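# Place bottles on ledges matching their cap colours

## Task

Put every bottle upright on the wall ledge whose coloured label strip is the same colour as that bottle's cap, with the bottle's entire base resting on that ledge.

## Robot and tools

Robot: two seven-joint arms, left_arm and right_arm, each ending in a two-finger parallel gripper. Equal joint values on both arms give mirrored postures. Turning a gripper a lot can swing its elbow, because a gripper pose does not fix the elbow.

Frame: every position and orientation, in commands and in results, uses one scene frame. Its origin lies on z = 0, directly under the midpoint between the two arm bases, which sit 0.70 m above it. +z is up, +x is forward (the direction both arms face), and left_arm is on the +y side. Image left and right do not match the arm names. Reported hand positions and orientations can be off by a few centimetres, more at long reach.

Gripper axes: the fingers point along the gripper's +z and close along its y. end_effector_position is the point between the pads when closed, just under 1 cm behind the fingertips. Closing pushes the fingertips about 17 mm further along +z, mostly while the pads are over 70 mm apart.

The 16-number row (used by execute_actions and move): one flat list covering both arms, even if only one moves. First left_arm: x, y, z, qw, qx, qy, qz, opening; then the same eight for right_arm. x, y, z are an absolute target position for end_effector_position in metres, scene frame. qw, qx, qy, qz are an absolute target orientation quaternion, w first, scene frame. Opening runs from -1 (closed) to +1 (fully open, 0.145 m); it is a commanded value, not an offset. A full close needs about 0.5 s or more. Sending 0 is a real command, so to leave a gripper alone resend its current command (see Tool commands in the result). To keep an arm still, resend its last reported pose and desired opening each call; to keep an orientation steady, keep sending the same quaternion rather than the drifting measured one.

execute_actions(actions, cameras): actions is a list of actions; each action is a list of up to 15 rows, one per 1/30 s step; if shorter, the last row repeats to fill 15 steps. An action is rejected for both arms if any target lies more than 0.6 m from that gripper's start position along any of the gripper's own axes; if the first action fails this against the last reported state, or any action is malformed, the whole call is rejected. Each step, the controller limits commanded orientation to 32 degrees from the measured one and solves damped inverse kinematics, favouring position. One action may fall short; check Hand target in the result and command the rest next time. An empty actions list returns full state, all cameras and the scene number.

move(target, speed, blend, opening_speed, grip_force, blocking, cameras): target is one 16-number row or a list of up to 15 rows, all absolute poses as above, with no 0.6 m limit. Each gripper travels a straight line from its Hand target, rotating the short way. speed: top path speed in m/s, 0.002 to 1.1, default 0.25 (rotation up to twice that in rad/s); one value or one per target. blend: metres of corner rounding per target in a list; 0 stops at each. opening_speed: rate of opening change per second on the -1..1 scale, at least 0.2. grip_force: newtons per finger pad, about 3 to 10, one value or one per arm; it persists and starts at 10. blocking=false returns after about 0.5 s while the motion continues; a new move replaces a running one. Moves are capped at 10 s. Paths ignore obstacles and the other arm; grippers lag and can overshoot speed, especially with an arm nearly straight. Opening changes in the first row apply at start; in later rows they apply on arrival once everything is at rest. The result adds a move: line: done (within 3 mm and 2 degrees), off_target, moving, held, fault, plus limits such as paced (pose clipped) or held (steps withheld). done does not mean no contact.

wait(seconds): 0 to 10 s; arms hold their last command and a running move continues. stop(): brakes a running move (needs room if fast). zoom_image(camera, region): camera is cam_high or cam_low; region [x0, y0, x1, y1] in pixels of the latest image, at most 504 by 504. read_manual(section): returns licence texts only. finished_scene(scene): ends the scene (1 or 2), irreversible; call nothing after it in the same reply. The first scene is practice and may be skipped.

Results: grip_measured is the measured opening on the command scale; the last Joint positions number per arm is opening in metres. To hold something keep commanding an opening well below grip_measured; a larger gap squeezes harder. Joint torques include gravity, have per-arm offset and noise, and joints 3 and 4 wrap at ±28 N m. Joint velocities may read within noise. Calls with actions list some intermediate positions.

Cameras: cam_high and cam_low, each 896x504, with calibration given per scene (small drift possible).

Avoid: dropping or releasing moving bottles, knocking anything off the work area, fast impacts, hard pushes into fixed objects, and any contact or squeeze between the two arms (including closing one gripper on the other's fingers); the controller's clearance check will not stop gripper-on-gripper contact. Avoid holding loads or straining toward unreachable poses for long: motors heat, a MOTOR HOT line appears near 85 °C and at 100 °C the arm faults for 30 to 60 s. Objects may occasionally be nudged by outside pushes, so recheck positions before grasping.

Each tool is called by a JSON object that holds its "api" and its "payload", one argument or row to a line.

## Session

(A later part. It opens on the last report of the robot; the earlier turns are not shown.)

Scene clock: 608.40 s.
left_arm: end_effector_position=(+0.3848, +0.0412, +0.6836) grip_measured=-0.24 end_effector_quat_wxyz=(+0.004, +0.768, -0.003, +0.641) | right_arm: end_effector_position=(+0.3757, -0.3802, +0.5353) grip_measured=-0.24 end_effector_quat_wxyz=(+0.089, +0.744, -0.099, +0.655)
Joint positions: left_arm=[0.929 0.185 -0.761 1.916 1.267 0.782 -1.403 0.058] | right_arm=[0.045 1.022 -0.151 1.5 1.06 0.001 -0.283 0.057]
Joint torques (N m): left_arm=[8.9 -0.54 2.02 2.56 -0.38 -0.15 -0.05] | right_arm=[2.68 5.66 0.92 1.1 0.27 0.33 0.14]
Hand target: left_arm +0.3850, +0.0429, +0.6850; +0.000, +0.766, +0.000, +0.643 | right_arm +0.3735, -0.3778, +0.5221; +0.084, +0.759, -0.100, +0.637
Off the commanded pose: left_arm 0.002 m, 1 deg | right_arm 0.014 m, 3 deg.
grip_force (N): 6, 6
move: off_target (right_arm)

{"api": "move", "payload": {
  "target": [
    [0.375,0.09,0.685,0,0.766,0,0.6428,-0.6,0.374,-0.378,0.531,0.0839,0.7595,-0.1,0.6373,-0.6],
    [0.36,0.185,0.685,0,0.766,0,0.6428,-0.6,0.374,-0.378,0.535,0.0839,0.7595,-0.1,0.6373,0.4],
    [0.36,0.19,0.57,0,0.766,0,0.6428,-0.6,0.277,-0.352,0.545,0.0839,0.7595,-0.1,0.6373,0.4],
    [0.375,0.375,0.570,-0.0839,0.7595,0.1,0.6373,-0.6,0.25,-0.34,0.56,0,0.766,0,0.6428,1]
  ],
  "speed": [0.08,0.15,0.12,0.15],
  "blend": [0,0,0.015,0],
  "opening_speed": 1.0,
  "cameras": ["all"]
}}

{"api": "zoom_image", "payload": {
  "camera": "cam_high",
  "region": [450, 220, 660, 420]
}}

{"api": "zoom_image", "payload": {
  "camera": "cam_low",
  "region": [330, 150, 620, 390]
}}

Scene clock: 632.33 s.
left_arm: end_effector_position=(+0.3736, +0.3754, +0.5641) grip_measured=-0.24 end_effector_quat_wxyz=(-0.086, +0.766, +0.101, +0.629) | right_arm: end_effector_position=(+0.2499, -0.3394, +0.5584) grip_measured=+1.00 end_effector_quat_wxyz=(+0.000, +0.768, +0.000, +0.640)
Joint positions: left_arm=[0.052 1.153 -0.137 1.618 1.215 0.129 -0.368 0.058] | right_arm=[-1.093 0.902 0.787 2.013 1.119 -0.034 0.06 0.145]
Joint torques (N m): left_arm=[6.45 7 4.23 2.92 -0.12 -0.92 0.25] | right_arm=[0.33 2.7 4.55 1.72 0.2 -0.53 0.19]
Hand target: left_arm +0.3749, +0.3751, +0.5699; -0.084, +0.760, +0.100, +0.637 | right_arm +0.2500, -0.3400, +0.5601; +0.000, +0.766, +0.000, +0.643
Off the commanded pose: left_arm 0.006 m, 1 deg | right_arm 0.002 m, 0 deg.
grip_force (N): 6, 6
move: off_target (left_arm)

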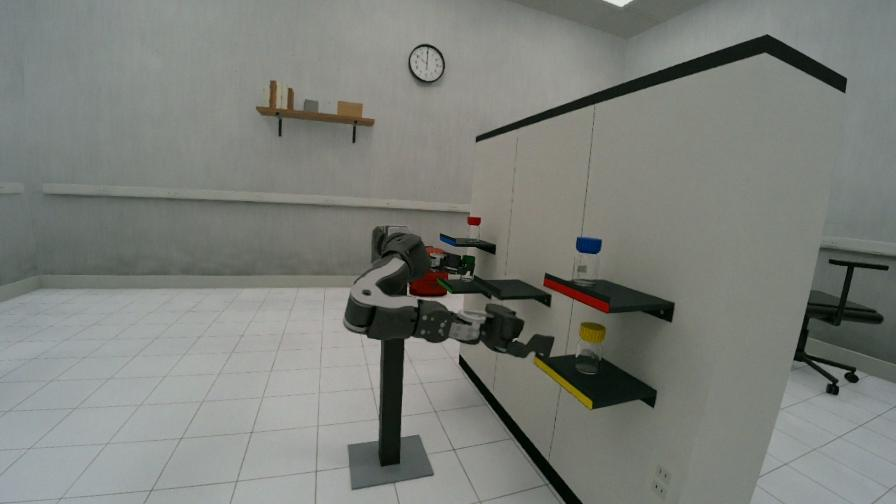

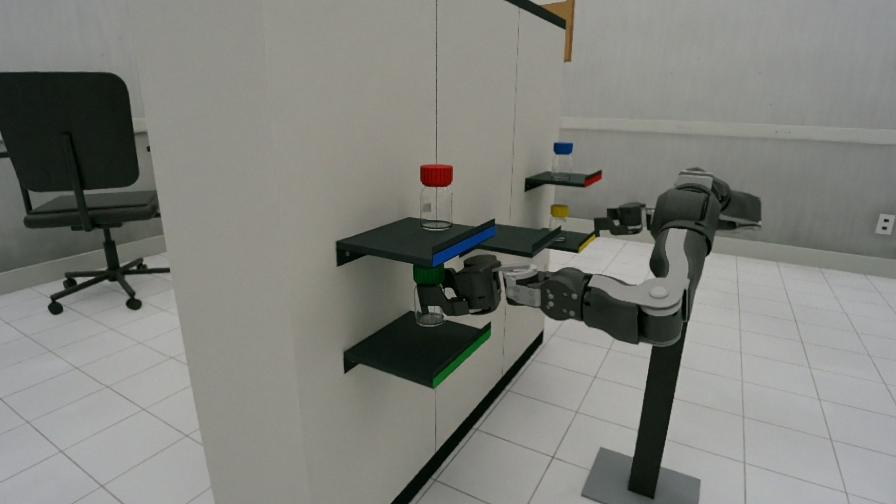

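Scaled by 2.400 from the camera's 896x504 image, which has a finer 1280x720 frame.

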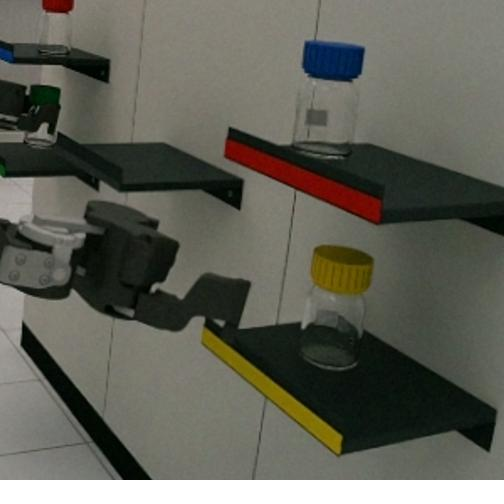

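Scaled by 1.738 from the camera's 896x504 image, which has a finer 1280x720 frame.

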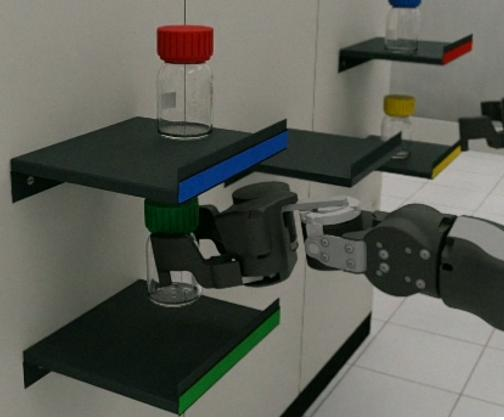

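{"api": "move", "payload": {
  "target": [
    [0.378,0.375,0.541,-0.0839,0.7595,0.1,0.6373,-0.6,0.24,-0.33,0.62,0.0,0.766,0.0,0.6428,1],
    [0.38,0.375,0.528,-0.0839,0.7595,0.1,0.6373,-0.6,0.24,-0.315,0.72,0.0839,0.7595,-0.1,0.6373,1]
  ],
  "speed": [0.06,0.1],
  "cameras": ["cam_low"]
}}

{"api": "zoom_image", "payload": {
  "camera": "cam_low",
  "region": [330, 150, 620, 390]
}}

Scene clock: 646.70 s.
left_arm: end_effector_position=(+0.3811, +0.3768, +0.5373) grip_measured=-0.24 end_effector_quat_wxyz=(-0.087, +0.749, +0.101, +0.649) | right_arm: end_effector_position=(+0.2399, -0.3152, +0.7209) grip_measured=+1.00 end_effector_quat_wxyz=(+0.095, +0.722, -0.067, +0.682)
Joint positions: left_arm=[0.102 1.048 -0.22 1.498 1.099 0.01 -0.312 0.058] | right_arm=[-0.593 0.932 1.217 2.429 1.559 0.783 -0.545 0.145]
Joint torques (N m): left_arm=[4.87 5.68 1.13 1.8 0.16 -0.11 0.23] | right_arm=[1.02 4.71 1.37 0.57 -0.1 -0.28 -0.17]
Hand target: left_arm +0.3798, +0.3750, +0.5280; -0.084, +0.760, +0.100, +0.637 | right_arm +0.2401, -0.3152, +0.7197; +0.095, +0.724, -0.068, +0.680
Off the commanded pose: left_arm 0.010 m, 2 deg | right_arm 0.001 m, 8 deg.
joint sent to its limit (right arm) — joint 5 (forearm roll), upper limit; joint 6 (wrist pitch), upper limit. The joint targets are off in orientation, not in position.
grip_force (N): 6, 6
move: off_target (left_arm, right_arm)
Images, in order (width x height): cam_low 896x504.

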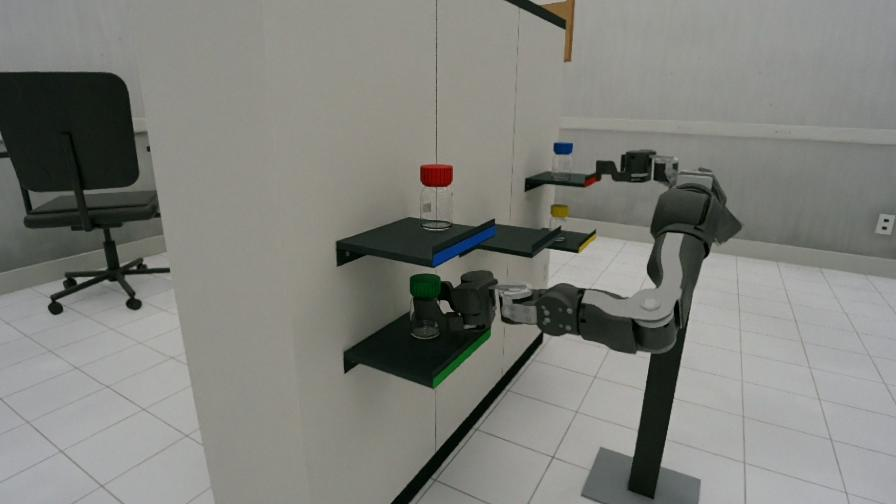

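Scaled by 1.738 from the camera's 896x504 image, which has a finer 1280x720 frame.

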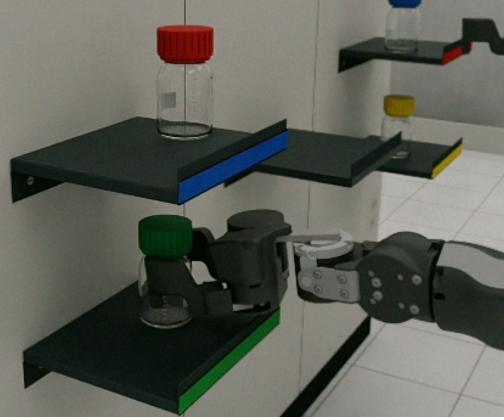

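{"api": "move", "payload": {
  "target": [
    [0.379,0.375,0.535,-0.0839,0.7595,0.1,0.6373,-0.6,0.25,-0.312,0.728,0.0839,0.7595,-0.1,0.6373,1],
    [0.379,0.375,0.54,-0.0839,0.7595,0.1,0.6373,0.4,0.278,-0.319,0.731,0.0839,0.7595,-0.1,0.6373,1],
    [0.280,0.349,0.55,-0.0839,0.7595,0.1,0.6373,0.4,0.31,-0.327,0.731,0.0839,0.7595,-0.1,0.6373,1],
    [0.25,0.335,0.61,-0.042,0.763,0.05,0.640,1,0.31,-0.327,0.731,0.0839,0.7595,-0.1,0.6373,1],
    [0.25,0.32,0.727,-0.0839,0.7595,0.1,0.6373,1,0.31,-0.327,0.731,0.0839,0.7595,-0.1,0.6373,1]
  ],
  "speed": [0.06,0.1,0.1,0.15,0.15],
  "blend": [0,0,0.0,0.02,0],
  "opening_speed": 1.0,
  "cameras": ["all"]
}}

{"api": "zoom_image", "payload": {
  "camera": "cam_high",
  "region": [450, 200, 660, 400]
}}

{"api": "zoom_image", "payload": {
  "camera": "cam_low",
  "region": [330, 120, 620, 390]
}}

Scene clock: 675.27 s.
left_arm: end_effector_position=(+0.2499, +0.3202, +0.7277) grip_measured=+1.00 end_effector_quat_wxyz=(-0.094, +0.723, +0.068, +0.681) | right_arm: end_effector_position=(+0.3099, -0.3271, +0.7315) grip_measured=+1.00 end_effector_quat_wxyz=(+0.088, +0.737, -0.085, +0.665)
Joint positions: left_arm=[-0.558 1.002 1.187 2.374 1.584 0.78 -0.573 0.145] | right_arm=[0.015 1.162 0.57 2.14 1.559 0.785 -0.713 0.145]
Joint torques (N m): left_arm=[1.89 4.76 1.16 0.58 -0.02 -0.47 -0.06] | right_arm=[3.1 6.58 1.84 0.79 -0.12 -0.3 -0.16]
Hand target: left_arm +0.2500, +0.3201, +0.7267; -0.095, +0.725, +0.068, +0.679 | right_arm +0.3101, -0.3271, +0.7307; +0.090, +0.738, -0.085, +0.664
Off the commanded pose: left_arm 0.001 m, 8 deg | right_arm 0.001 m, 5 deg.
joint sent to its limit (left arm) — joint 5 (forearm roll), upper limit; joint 6 (wrist pitch), upper limit. The joint targets are off in orientation, not in position.
joint sent to its limit (right arm) — joint 5 (forearm roll), upper limit; joint 6 (wrist pitch), upper limit. The joint targets are off in orientation, not in position.
grip_force (N): 6, 6
move: off_target (left_arm, right_arm); blend cut to 0 m at target 4

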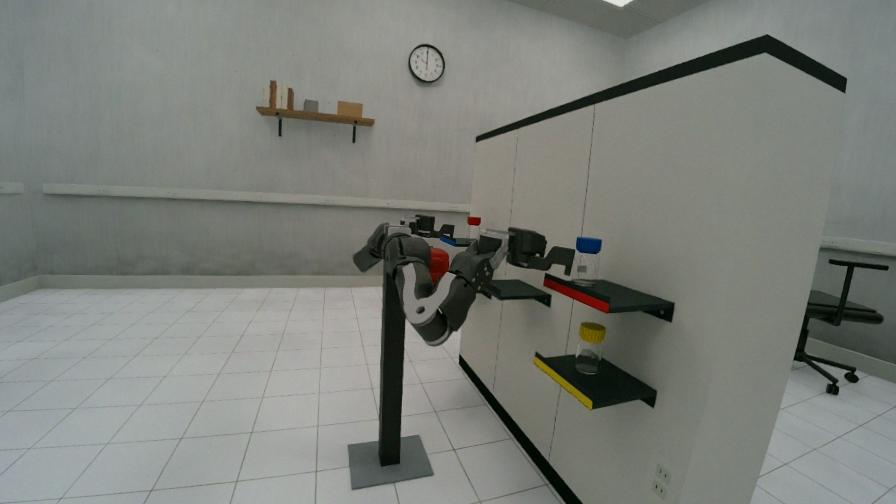

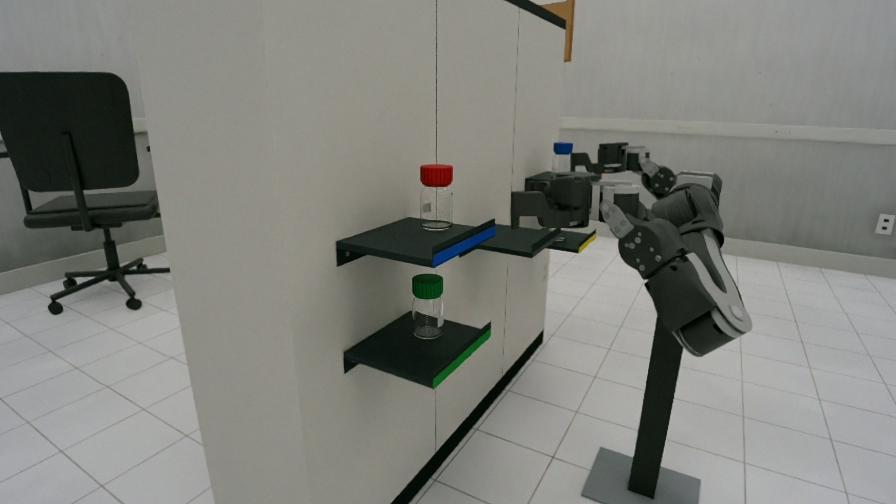

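Scaled by 2.400 from the camera's 896x504 image, which has a finer 1280x720 frame.

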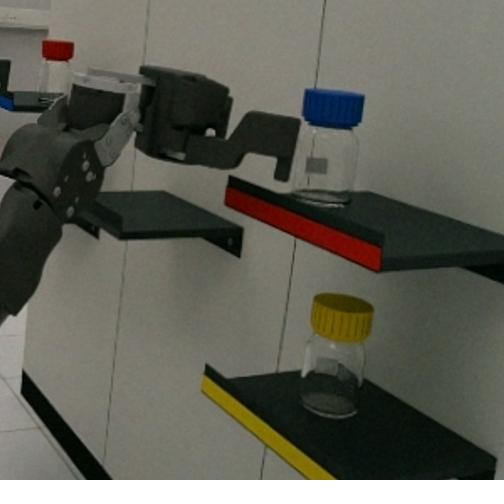

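Scaled by 1.738 from the camera's 896x504 image, which has a finer 1280x720 frame.

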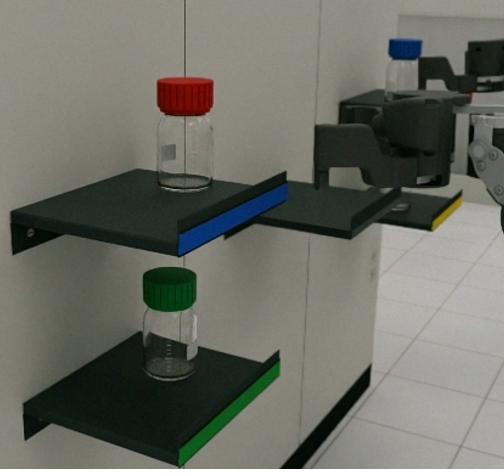

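{"api": "move", "payload": {
  "target": [
    [0.38,0.352,0.725,-0.0839,0.7595,0.1,0.6373,1,0.366,-0.342,0.729,0.0839,0.7595,-0.1,0.6373,1]
  ],
  "speed": 0.09,
  "cameras": ["all"]
}}

{"api": "zoom_image", "payload": {
  "camera": "cam_high",
  "region": [450, 200, 660, 400]
}}

{"api": "zoom_image", "payload": {
  "camera": "cam_low",
  "region": [380, 120, 620, 290]
}}

Scene clock: 687.70 s.
left_arm: end_effector_position=(+0.3797, +0.3527, +0.7254) grip_measured=+1.00 end_effector_quat_wxyz=(-0.085, +0.758, +0.102, +0.638) | right_arm: end_effector_position=(+0.3655, -0.3432, +0.7300) grip_measured=+1.00 end_effector_quat_wxyz=(+0.084, +0.758, -0.103, +0.639)
Joint positions: left_arm=[0.712 1.243 -0.227 1.748 1.506 0.679 -0.614 0.145] | right_arm=[0.606 1.206 -0.06 1.841 1.532 0.754 -0.693 0.145]
Joint torques (N m): left_arm=[6.66 4.95 2.45 1.14 -0.14 -0.45 0.24] | right_arm=[4.55 5.18 2.4 0.96 -0.2 -0.25 0.2]
Hand target: left_arm +0.3800, +0.3519, +0.7249; -0.084, +0.760, +0.100, +0.637 | right_arm +0.3660, -0.3420, +0.7289; +0.084, +0.759, -0.100, +0.637
Off the commanded pose: left_arm 0.001 m, 0 deg | right_arm 0.002 m, 0 deg.
grip_force (N): 6, 6
move: done

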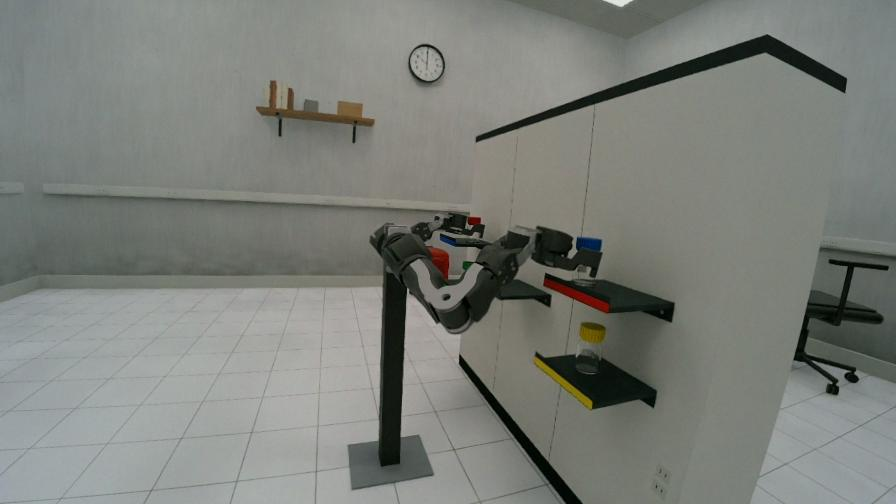

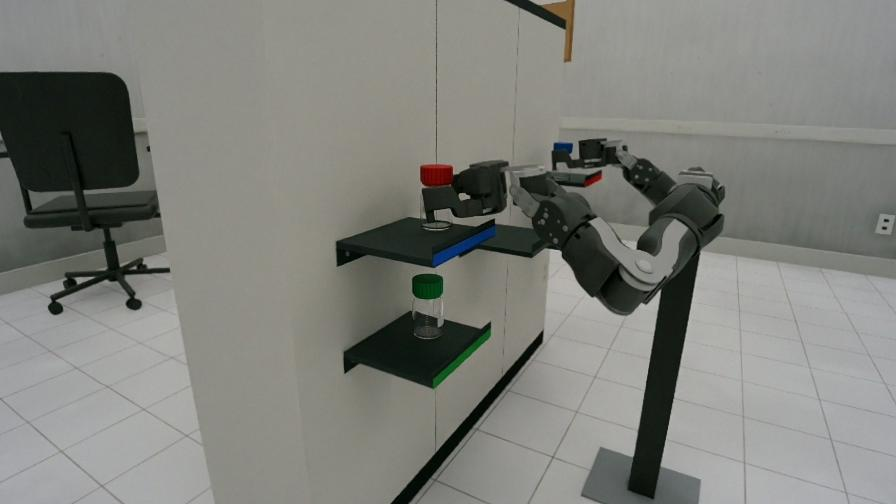

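Scaled by 2.400 from the camera's 896x504 image, which has a finer 1280x720 frame.

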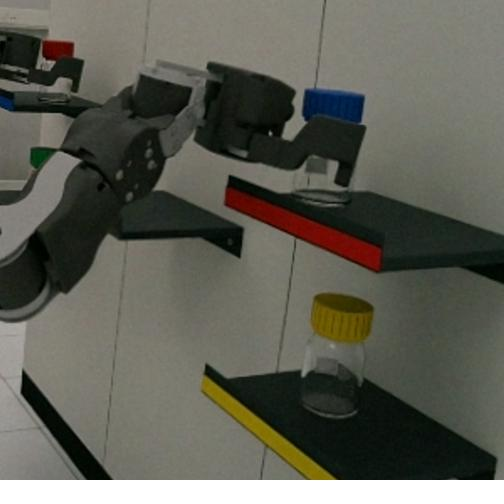

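Scaled by 2.100 from the camera's 896x504 image, which has a finer 1280x720 frame.

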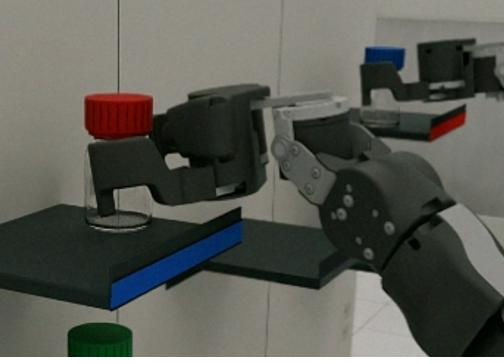

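{"api": "move", "payload": {
  "target": [
    [0.38,0.352,0.725,-0.0839,0.7595,0.1,0.6373,-0.6,0.366,-0.342,0.729,0.0839,0.7595,-0.1,0.6373,-0.6],
    [0.38,0.352,0.725,-0.0839,0.7595,0.1,0.6373,-0.6,0.366,-0.342,0.785,0.0839,0.7595,-0.1,0.6373,-0.6],
    [0.38,0.352,0.725,-0.0839,0.7595,0.1,0.6373,-0.6,0.366,-0.15,0.76,-0.056,0.763,0.067,0.640,-0.6],
    [0.38,0.352,0.725,-0.0839,0.7595,0.1,0.6373,-0.6,0.378,0.048,0.70,-0.1116,0.7544,0.133,0.633,-0.6],
    [0.38,0.352,0.725,-0.0839,0.7595,0.1,0.6373,-0.6,0.378,0.048,0.645,-0.1116,0.7544,0.133,0.633,-0.6]
  ],
  "speed": [0.08,0.1,0.2,0.2,0.1],
  "blend": [0,0.02,0.03,0.01,0],
  "opening_speed": 1.0,
  "cameras": ["all"]
}}

{"api": "zoom_image", "payload": {
  "camera": "cam_high",
  "region": [430, 200, 640, 400]
}}

{"api": "zoom_image", "payload": {
  "camera": "cam_low",
  "region": [380, 120, 620, 290]
}}

Scene clock: 720.27 s.
left_arm: end_effector_position=(+0.3798, +0.3522, +0.7251) grip_measured=-0.23 end_effector_quat_wxyz=(-0.084, +0.759, +0.101, +0.637) | right_arm: end_effector_position=(+0.3779, +0.0473, +0.6417) grip_measured=-0.25 end_effector_quat_wxyz=(-0.109, +0.759, +0.134, +0.628)
Joint positions: left_arm=[0.712 1.243 -0.227 1.748 1.506 0.681 -0.611 0.058] | right_arm=[1.003 0.2 -1.066 1.798 1.242 0.539 -1.075 0.057]
Joint torques (N m): left_arm=[6.58 4.79 2.65 1.14 -0.17 -0.53 0.16] | right_arm=[6.9 -1.41 3.28 2.36 -0.66 -0.46 0.18]
Hand target: left_arm +0.3800, +0.3519, +0.7249; -0.084, +0.760, +0.100, +0.637 | right_arm +0.3780, +0.0480, +0.6451; -0.112, +0.754, +0.133, +0.633
Off the commanded pose: left_arm 0.000 m, 0 deg | right_arm 0.003 m, 1 deg.
grip_force (N): 6, 6
move: done

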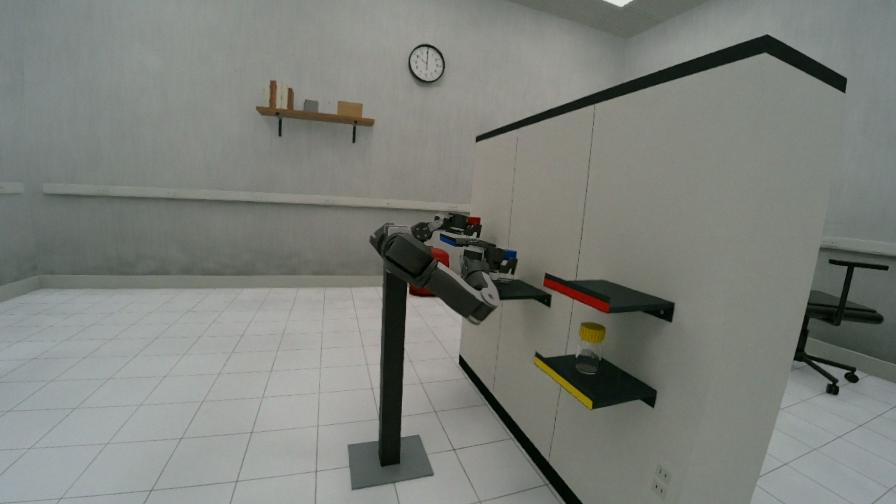

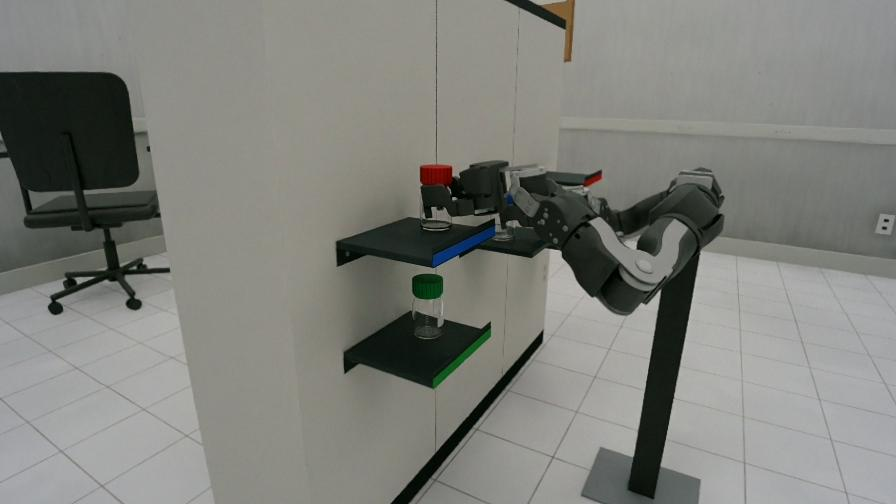

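Scaled by 2.400 from the camera's 896x504 image, which has a finer 1280x720 frame.

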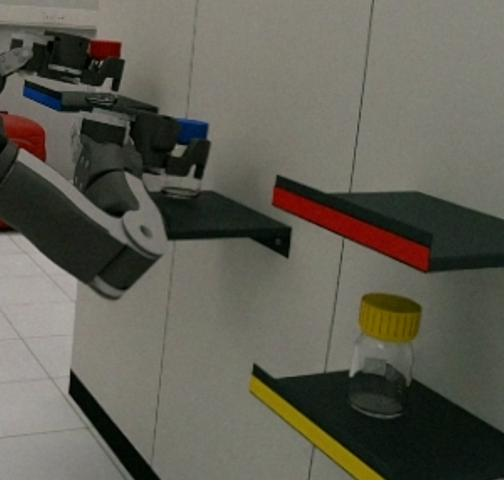

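Scaled by 2.100 from the camera's 896x504 image, which has a finer 1280x720 frame.

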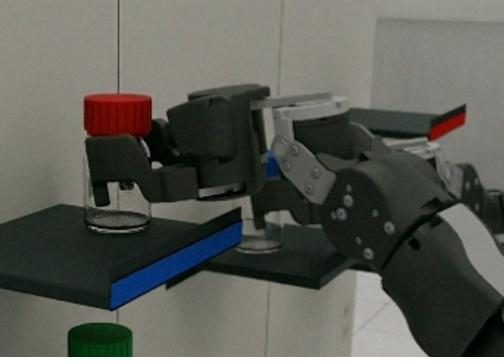

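{"api": "move", "payload": {
  "target": [0.38,0.352,0.725,-0.0839,0.7595,0.1,0.6373,-0.6,0.378,0.048,0.628,-0.1116,0.7544,0.133,0.633,-0.6],
  "speed": 0.05
}}

{"api": "move", "payload": {
  "target": [0.38,0.352,0.725,-0.0839,0.7595,0.1,0.6373,-0.6,0.378,0.048,0.622,-0.1116,0.7544,0.133,0.633,-0.6],
  "speed": 0.05
}}

Scene clock: 728.13 s.
left_arm: end_effector_position=(+0.3798, +0.3522, +0.7251) grip_measured=-0.23 end_effector_quat_wxyz=(-0.084, +0.759, +0.101, +0.637) | right_arm: end_effector_position=(+0.3781, +0.0472, +0.6348) grip_measured=-0.25 end_effector_quat_wxyz=(-0.111, +0.747, +0.129, +0.642)
Joint positions: left_arm=[0.712 1.243 -0.227 1.748 1.506 0.681 -0.611 0.058] | right_arm=[0.969 0.211 -1.09 1.794 1.165 0.483 -1.04 0.057]
Joint torques (N m): left_arm=[6.58 4.79 2.66 1.13 -0.17 -0.53 0.16] | right_arm=[4.63 -0.96 2.59 1.11 -0.01 -0.06 0.15]
Hand target: left_arm +0.3800, +0.3519, +0.7249; -0.084, +0.760, +0.100, +0.637 | right_arm +0.3779, +0.0480, +0.6280; -0.112, +0.754, +0.133, +0.633
Off the commanded pose: left_arm 0.000 m, 0 deg | right_arm 0.007 m, 1 deg.
grip_force (N): 6, 6
move: off_target (right_arm)

Scene clock: 728.97 s.
left_arm: end_effector_position=(+0.3798, +0.3522, +0.7251) grip_measured=-0.23 end_effector_quat_wxyz=(-0.084, +0.759, +0.101, +0.637) | right_arm: end_effector_position=(+0.3778, +0.0475, +0.6338) grip_measured=-0.25 end_effector_quat_wxyz=(-0.112, +0.740, +0.127, +0.651)
Joint positions: left_arm=[0.712 1.243 -0.227 1.748 1.506 0.681 -0.611 0.058] | right_arm=[0.945 0.208 -1.087 1.793 1.117 0.47 -1.022 0.057]
Joint torques (N m): left_arm=[6.58 4.79 2.65 1.14 -0.17 -0.53 0.16] | right_arm=[3.76 -0.54 2.81 0.53 0.45 0.24 0.15]
Hand target: left_arm +0.3800, +0.3519, +0.7249; -0.084, +0.760, +0.100, +0.637 | right_arm +0.3777, +0.0479, +0.6221; -0.112, +0.754, +0.133, +0.633
Off the commanded pose: left_arm 0.000 m, 0 deg | right_arm 0.012 m, 3 deg.
grip_force (N): 6, 6
move: off_target (right_arm)

{"api": "move", "payload": {
  "target": [
    [0.38,0.352,0.735,-0.0839,0.7595,0.1,0.6373,-0.6,0.378,0.048,0.632,-0.1116,0.7544,0.133,0.633,-0.6],
    [0.38,0.352,0.79,-0.0839,0.7595,0.1,0.6373,-0.6,0.378,0.048,0.637,-0.1116,0.7544,0.133,0.633,0.0],
    [0.37,0.28,0.79,-0.0839,0.7595,0.1,0.6373,-0.6,0.293,0.017,0.645,-0.1116,0.7544,0.133,0.633,0.0],
    [0.36,0.2,0.785,0,0.766,0,0.6428,-0.6,0.305,-0.10,0.65,0,0.766,0,0.6428,0.0]
  ],
  "speed": [0.06,0.1,0.1,0.2],
  "blend": [0,0,0.01,0],
  "opening_speed": 1.0,
  "cameras": ["cam_low"]
}}

{"api": "move", "payload": {
  "target": [
    [0.355,0.1,0.78,0.056,0.763,-0.067,0.640,-0.6,0.31,-0.2,0.61,0,0.766,0,0.6428,0.0],
    [0.36,-0.03,0.77,0.1116,0.7544,-0.133,0.633,-0.6,0.26,-0.30,0.57,0,0.766,0,0.6428,0.0],
    [0.385,-0.058,0.72,0.1116,0.7544,-0.133,0.633,-0.6,0.26,-0.30,0.57,0,0.766,0,0.6428,0.0],
    [0.385,-0.058,0.635,0.1116,0.7544,-0.133,0.633,-0.6,0.26,-0.30,0.57,0,0.766,0,0.6428,0.0]
  ],
  "speed": [0.2,0.2,0.15,0.08],
  "blend": [0.03,0.02,0.01,0],
  "cameras": ["all"]
}}

{"api": "zoom_image", "payload": {
  "camera": "cam_low",
  "region": [380, 120, 620, 290]
}}

Scene clock: 761.83 s.
left_arm: end_effector_position=(+0.3602, +0.2015, +0.7854) grip_measured=-0.23 end_effector_quat_wxyz=(-0.007, +0.698, -0.016, +0.716) | right_arm: end_effector_position=(+0.3053, -0.0996, +0.6500) grip_measured=+0.00 end_effector_quat_wxyz=(+0.001, +0.766, +0.003, +0.643)
Joint positions: left_arm=[1.033 0.948 -0.397 2.083 1.584 0.782 -0.925 0.058] | right_arm=[0.659 0.56 -0.771 2.413 1.353 0.665 -1.523 0.076]
Joint torques (N m): left_arm=[6.74 1.91 1.96 0.54 -0.13 -0.4 0.19] | right_arm=[3.71 0.44 2.76 2.06 -0.32 -0.07 -0.08]
Hand target: left_arm +0.3602, +0.2000, +0.7848; -0.004, +0.699, -0.019, +0.715 | right_arm +0.3050, -0.1000, +0.6500; +0.000, +0.766, +0.000, +0.643
Off the commanded pose: left_arm 0.002 m, 12 deg | right_arm 0.001 m, 0 deg.
joint sent to its limit (left arm) — joint 5 (forearm roll), upper limit; joint 6 (wrist pitch), upper limit. The joint targets are off in orientation, not in position.
grip_force (N): 6, 6
move: off_target (left_arm)
Images, in order (width x height): cam_low 896x504.

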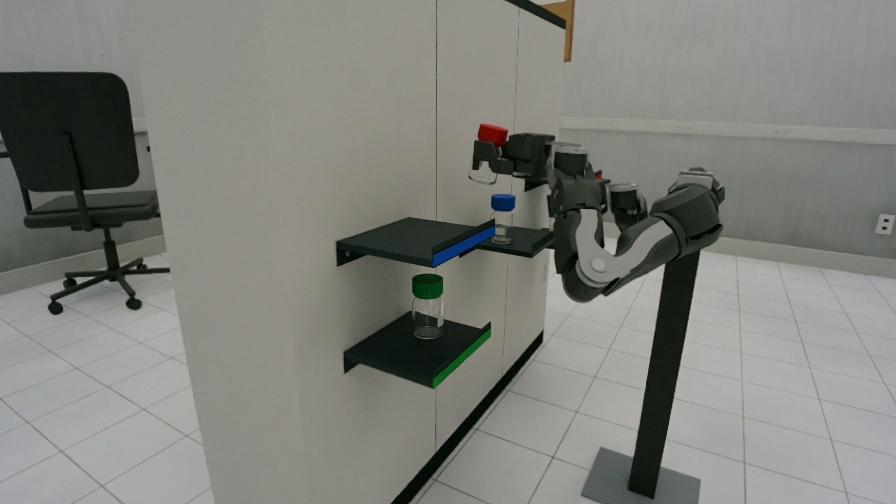

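Scene clock: 764.97 s.
left_arm: end_effector_position=(+0.3846, -0.0577, +0.6332) grip_measured=-0.23 end_effector_quat_wxyz=(+0.110, +0.758, -0.134, +0.629) | right_arm: end_effector_position=(+0.2603, -0.3007, +0.5705) grip_measured=+0.00 end_effector_quat_wxyz=(+0.003, +0.766, +0.001, +0.642)
Joint positions: left_arm=[1.033 0.179 -1.13 1.726 1.233 0.465 -1.052 0.058] | right_arm=[0.166 1.933 -1.089 2.176 1.45 -0.781 -0.404 0.076]
Joint torques (N m): left_arm=[9.22 -1.02 2.58 2.56 -0.52 -0.59 0.24] | right_arm=[1.99 5.58 1.48 0.64 -0.03 -0.52 0.2]
Hand target: left_arm +0.3850, -0.0580, +0.6349; +0.112, +0.754, -0.133, +0.633 | right_arm +0.2600, -0.3000, +0.5700; +0.000, +0.766, +0.000, +0.643
Off the commanded pose: left_arm 0.002 m, 1 deg | right_arm 0.001 m, 0 deg.
joint sent to its limit (right arm) — joint 6 (wrist pitch), lower limit. The joint targets still meet the commanded pose.
grip_force (N): 6, 6
move: done

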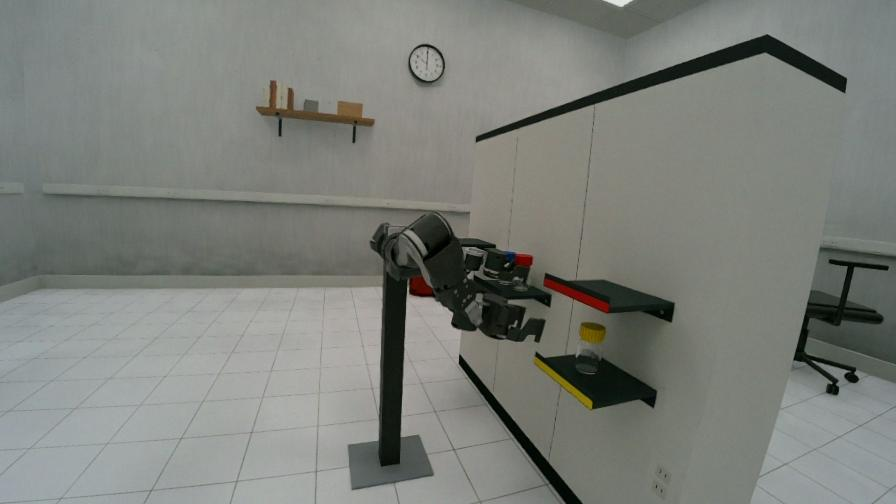

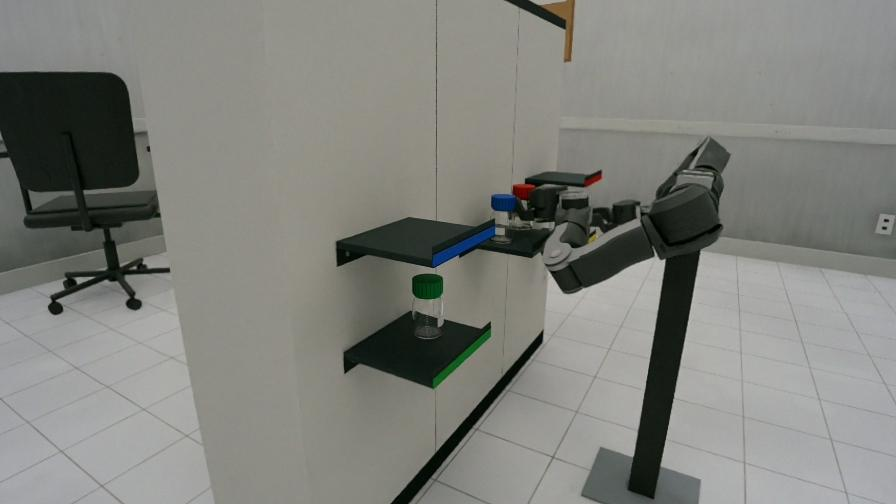

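Scaled by 2.100 from the camera's 896x504 image, which has a finer 1280x720 frame.

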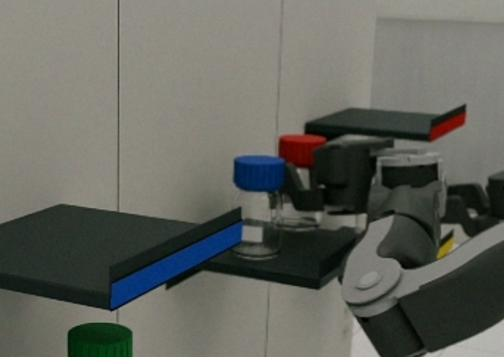

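{"api": "move", "payload": {
  "target": [
    [0.385,-0.058,0.623,0.1116,0.7544,-0.133,0.633,-0.6,0.26,-0.30,0.57,0,0.766,0,0.6428,0.0],
    [0.385,-0.058,0.625,0.1116,0.7544,-0.133,0.633,0.0,0.26,-0.30,0.57,0,0.766,0,0.6428,0.0],
    [0.30,-0.027,0.635,0.1116,0.7544,-0.133,0.633,0.0,0.26,-0.30,0.57,0,0.766,0,0.6428,0.0],
    [0.308,0.048,0.645,0,0.766,0,0.6428,0.15,0.26,-0.30,0.57,0,0.766,0,0.6428,0.0]
  ],
  "speed": [0.05,0.05,0.1,0.12],
  "blend": [0,0,0.005,0],
  "opening_speed": 1.0,
  "cameras": ["all"]
}}

{"api": "zoom_image", "payload": {
  "camera": "cam_low",
  "region": [440, 150, 620, 290]
}}

{"api": "zoom_image", "payload": {
  "camera": "cam_high",
  "region": [450, 220, 600, 320]
}}

Scene clock: 786.90 s.
left_arm: end_effector_position=(+0.3083, +0.0467, +0.6454) grip_measured=+0.15 end_effector_quat_wxyz=(+0.005, +0.764, -0.001, +0.646) | right_arm: end_effector_position=(+0.2603, -0.3007, +0.5705) grip_measured=+0.00 end_effector_quat_wxyz=(+0.003, +0.766, +0.001, +0.642)
Joint positions: left_arm=[0.619 0.218 -0.869 2.276 1.125 0.781 -1.578 0.087] | right_arm=[0.166 1.933 -1.089 2.176 1.45 -0.781 -0.404 0.076]
Joint torques (N m): left_arm=[5.05 -0.46 1.51 3.22 -0.31 0.01 0.03] | right_arm=[1.89 5.68 1.54 0.64 -0.03 -0.55 0.18]
Motor temperatures (°C): left_arm=[28 23 25 21 22 25 21] | right_arm=[22 24 23 19 20 20 21]
Hand target: left_arm +0.3081, +0.0480, +0.6448; +0.002, +0.764, -0.001, +0.645 | right_arm +0.2600, -0.3000, +0.5700; +0.000, +0.766, +0.000, +0.643
Off the commanded pose: left_arm 0.001 m, 1 deg | right_arm 0.001 m, 0 deg.
joint sent to its limit (left arm) — joint 6 (wrist pitch), upper limit; joint 7 (wrist yaw), lower limit. The joint targets still meet the commanded pose.
joint sent to its limit (right arm) — joint 6 (wrist pitch), lower limit. The joint targets still meet the commanded pose.
grip_force (N): 6, 6
move: done

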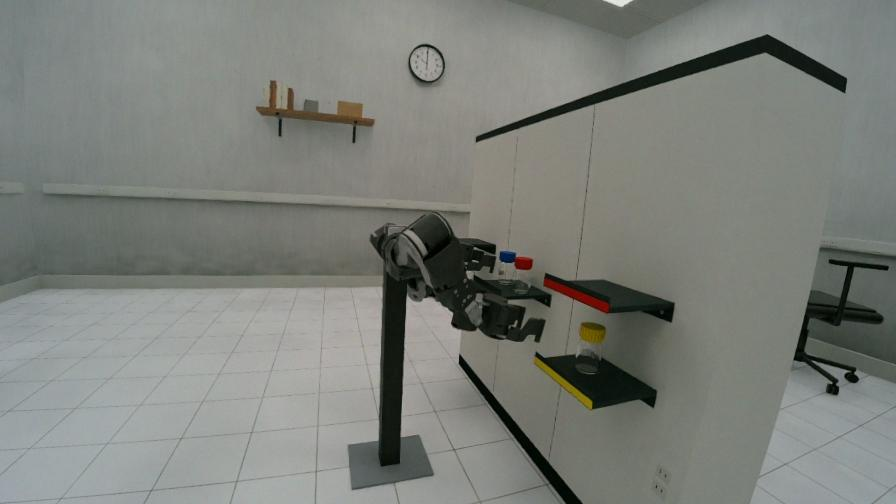

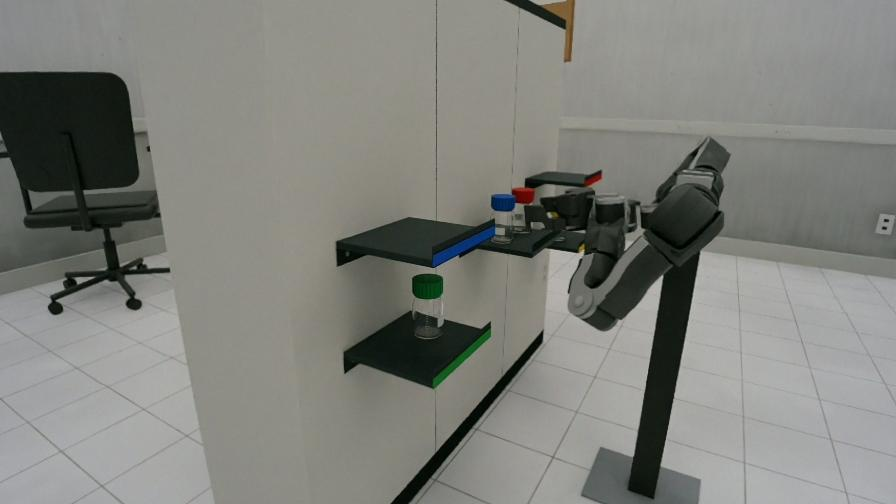

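Scaled by 2.800 from the camera's 896x504 image, which has a finer 1280x720 frame.

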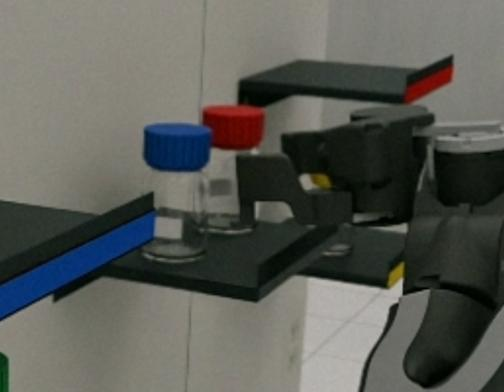

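Scaled by 3.360 from the camera's 896x504 image, which has a finer 1280x720 frame.

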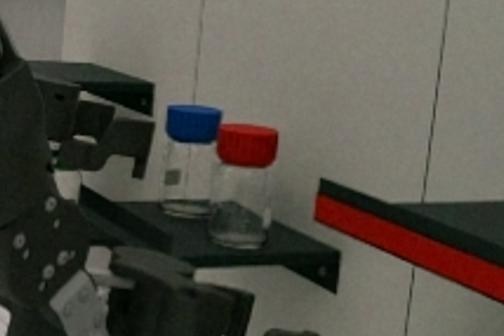

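{"api": "move", "payload": {
  "target": [
    [0.387,0.047,0.628,0,0.766,0,0.6428,0.15,0.26,-0.30,0.52,0,0.766,0,0.6428,0.15],
    [0.387,0.047,0.629,0,0.766,0,0.6428,-0.6,0.26,-0.30,0.50,0,0.766,0,0.6428,0.15],
    [0.387,0.047,0.68,0,0.766,0,0.6428,-0.6,0.26,-0.28,0.5,0,0.766,0,0.6428,0.15],
    [0.37,0.1,0.76,0,0.766,0,0.6428,-0.6,0.26,-0.28,0.5,0,0.766,0,0.6428,0.15],
    [0.365,0.2,0.79,0,0.766,0,0.6428,-0.6,0.26,-0.28,0.52,0,0.766,0,0.6428,0.15]
  ],
  "speed": [0.08,0.05,0.1,0.15,0.2],
  "blend": [0,0,0.005,0.02,0],
  "opening_speed": 1.0,
  "cameras": ["cam_high"]
}}

Scene clock: 808.40 s.
left_arm: end_effector_position=(+0.3652, +0.2007, +0.7903) grip_measured=-0.23 end_effector_quat_wxyz=(-0.005, +0.698, -0.016, +0.716) | right_arm: end_effector_position=(+0.2596, -0.2806, +0.5194) grip_measured=+0.15 end_effector_quat_wxyz=(+0.001, +0.766, -0.002, +0.643)
Joint positions: left_arm=[1.08 0.938 -0.432 2.05 1.584 0.782 -0.919 0.058] | right_arm=[0.579 1.645 -1.564 2.089 1.148 -0.714 -0.608 0.087]
Joint torques (N m): left_arm=[7.19 2.31 1.94 0.31 -0.13 -0.4 0.21] | right_arm=[2.23 5.6 2.86 1.87 -0.11 -0.25 0.17]
Hand target: left_arm +0.3652, +0.2000, +0.7898; -0.004, +0.699, -0.018, +0.715 | right_arm +0.2600, -0.2799, +0.5200; +0.000, +0.766, +0.000, +0.643
Off the commanded pose: left_arm 0.001 m, 12 deg | right_arm 0.001 m, 0 deg.
joint sent to its limit (left arm) — joint 5 (forearm roll), upper limit; joint 6 (wrist pitch), upper limit. The joint targets are off in orientation, not in position.
grip_force (N): 6, 6
move: off_target (left_arm)
Images, in order (width x height): cam_high 896x504.

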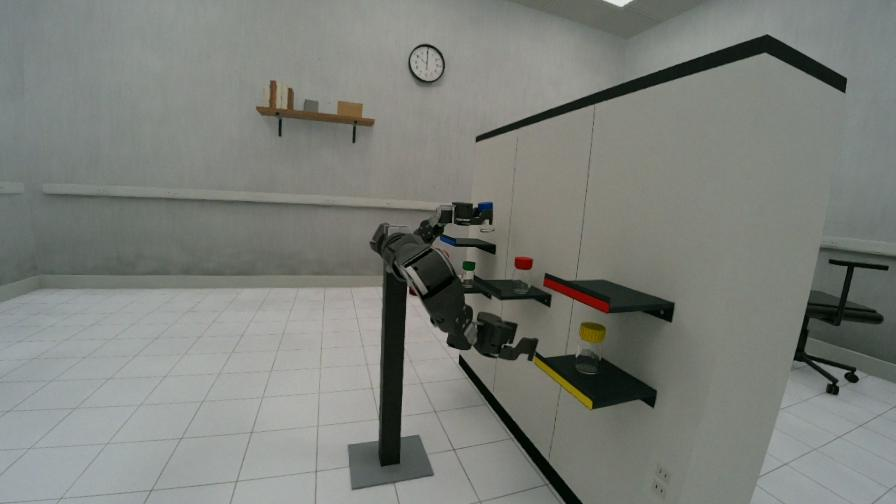

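{"api": "move", "payload": {
  "target": [
    [0.38,0.30,0.79,-0.0839,0.7595,0.1,0.6373,-0.6,0.28,-0.18,0.58,0,0.766,0,0.6428,0.15],
    [0.38,0.365,0.77,-0.0839,0.7595,0.1,0.6373,-0.6,0.293,-0.092,0.645,-0.1116,0.7544,0.133,0.633,0.15],
    [0.38,0.365,0.735,-0.0839,0.7595,0.1,0.6373,-0.6,0.33,-0.078,0.638,-0.1116,0.7544,0.133,0.633,0.15]
  ],
  "speed": [0.15,0.12,0.07],
  "blend": [0.01,0.01,0],
  "cameras": ["all"]
}}

{"api": "zoom_image", "payload": {
  "camera": "cam_low",
  "region": [330, 120, 620, 330]
}}

{"api": "zoom_image", "payload": {
  "camera": "cam_high",
  "region": [450, 220, 600, 320]
}}

Scene clock: 823.97 s.
left_arm: end_effector_position=(+0.3802, +0.3654, +0.7321) grip_measured=-0.23 end_effector_quat_wxyz=(-0.087, +0.763, +0.099, +0.632) | right_arm: end_effector_position=(+0.3305, -0.0788, +0.6381) grip_measured=+0.15 end_effector_quat_wxyz=(-0.111, +0.755, +0.129, +0.633)
Joint positions: left_arm=[0.91 1.359 -0.48 1.687 1.584 0.616 -0.554 0.058] | right_arm=[1.245 0.998 -1.395 2.276 1.514 0.139 -0.929 0.087]
Joint torques (N m): left_arm=[5.87 4.68 4.08 1.11 -0.03 -0.87 0.23] | right_arm=[4.84 0.96 3.18 1.35 -0.44 -0.14 0.19]
Hand target: left_arm +0.3800, +0.3649, +0.7350; -0.084, +0.760, +0.100, +0.637 | right_arm +0.3300, -0.0780, +0.6381; -0.111, +0.754, +0.133, +0.633
Off the commanded pose: left_arm 0.003 m, 1 deg | right_arm 0.001 m, 0 deg.
joint sent to its limit (left arm) — joint 5 (forearm roll), upper limit. The joint targets still meet the commanded pose.
grip_force (N): 6, 6
move: done

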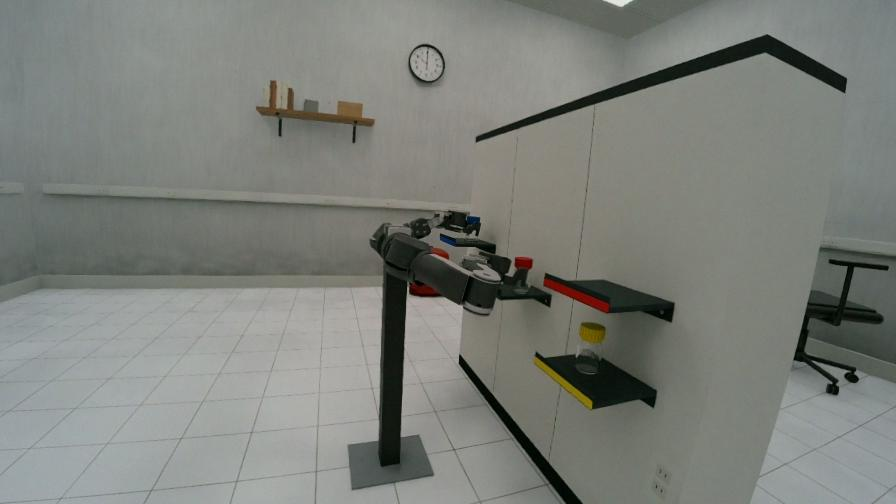

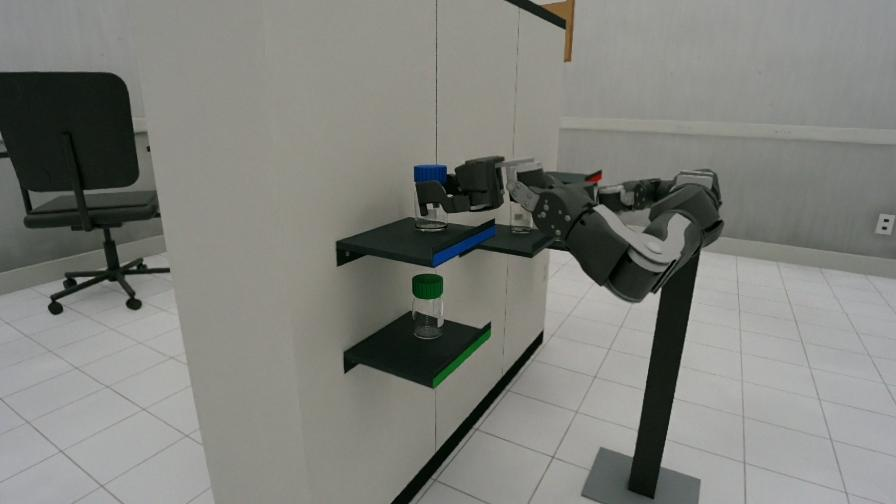

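Scaled by 1.738 from the camera's 896x504 image, which has a finer 1280x720 frame.

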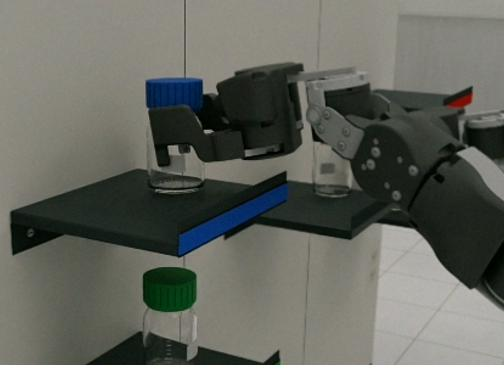

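Scaled by 3.360 from the camera's 896x504 image, which has a finer 1280x720 frame.

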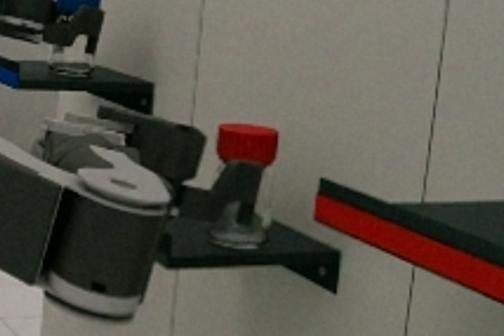

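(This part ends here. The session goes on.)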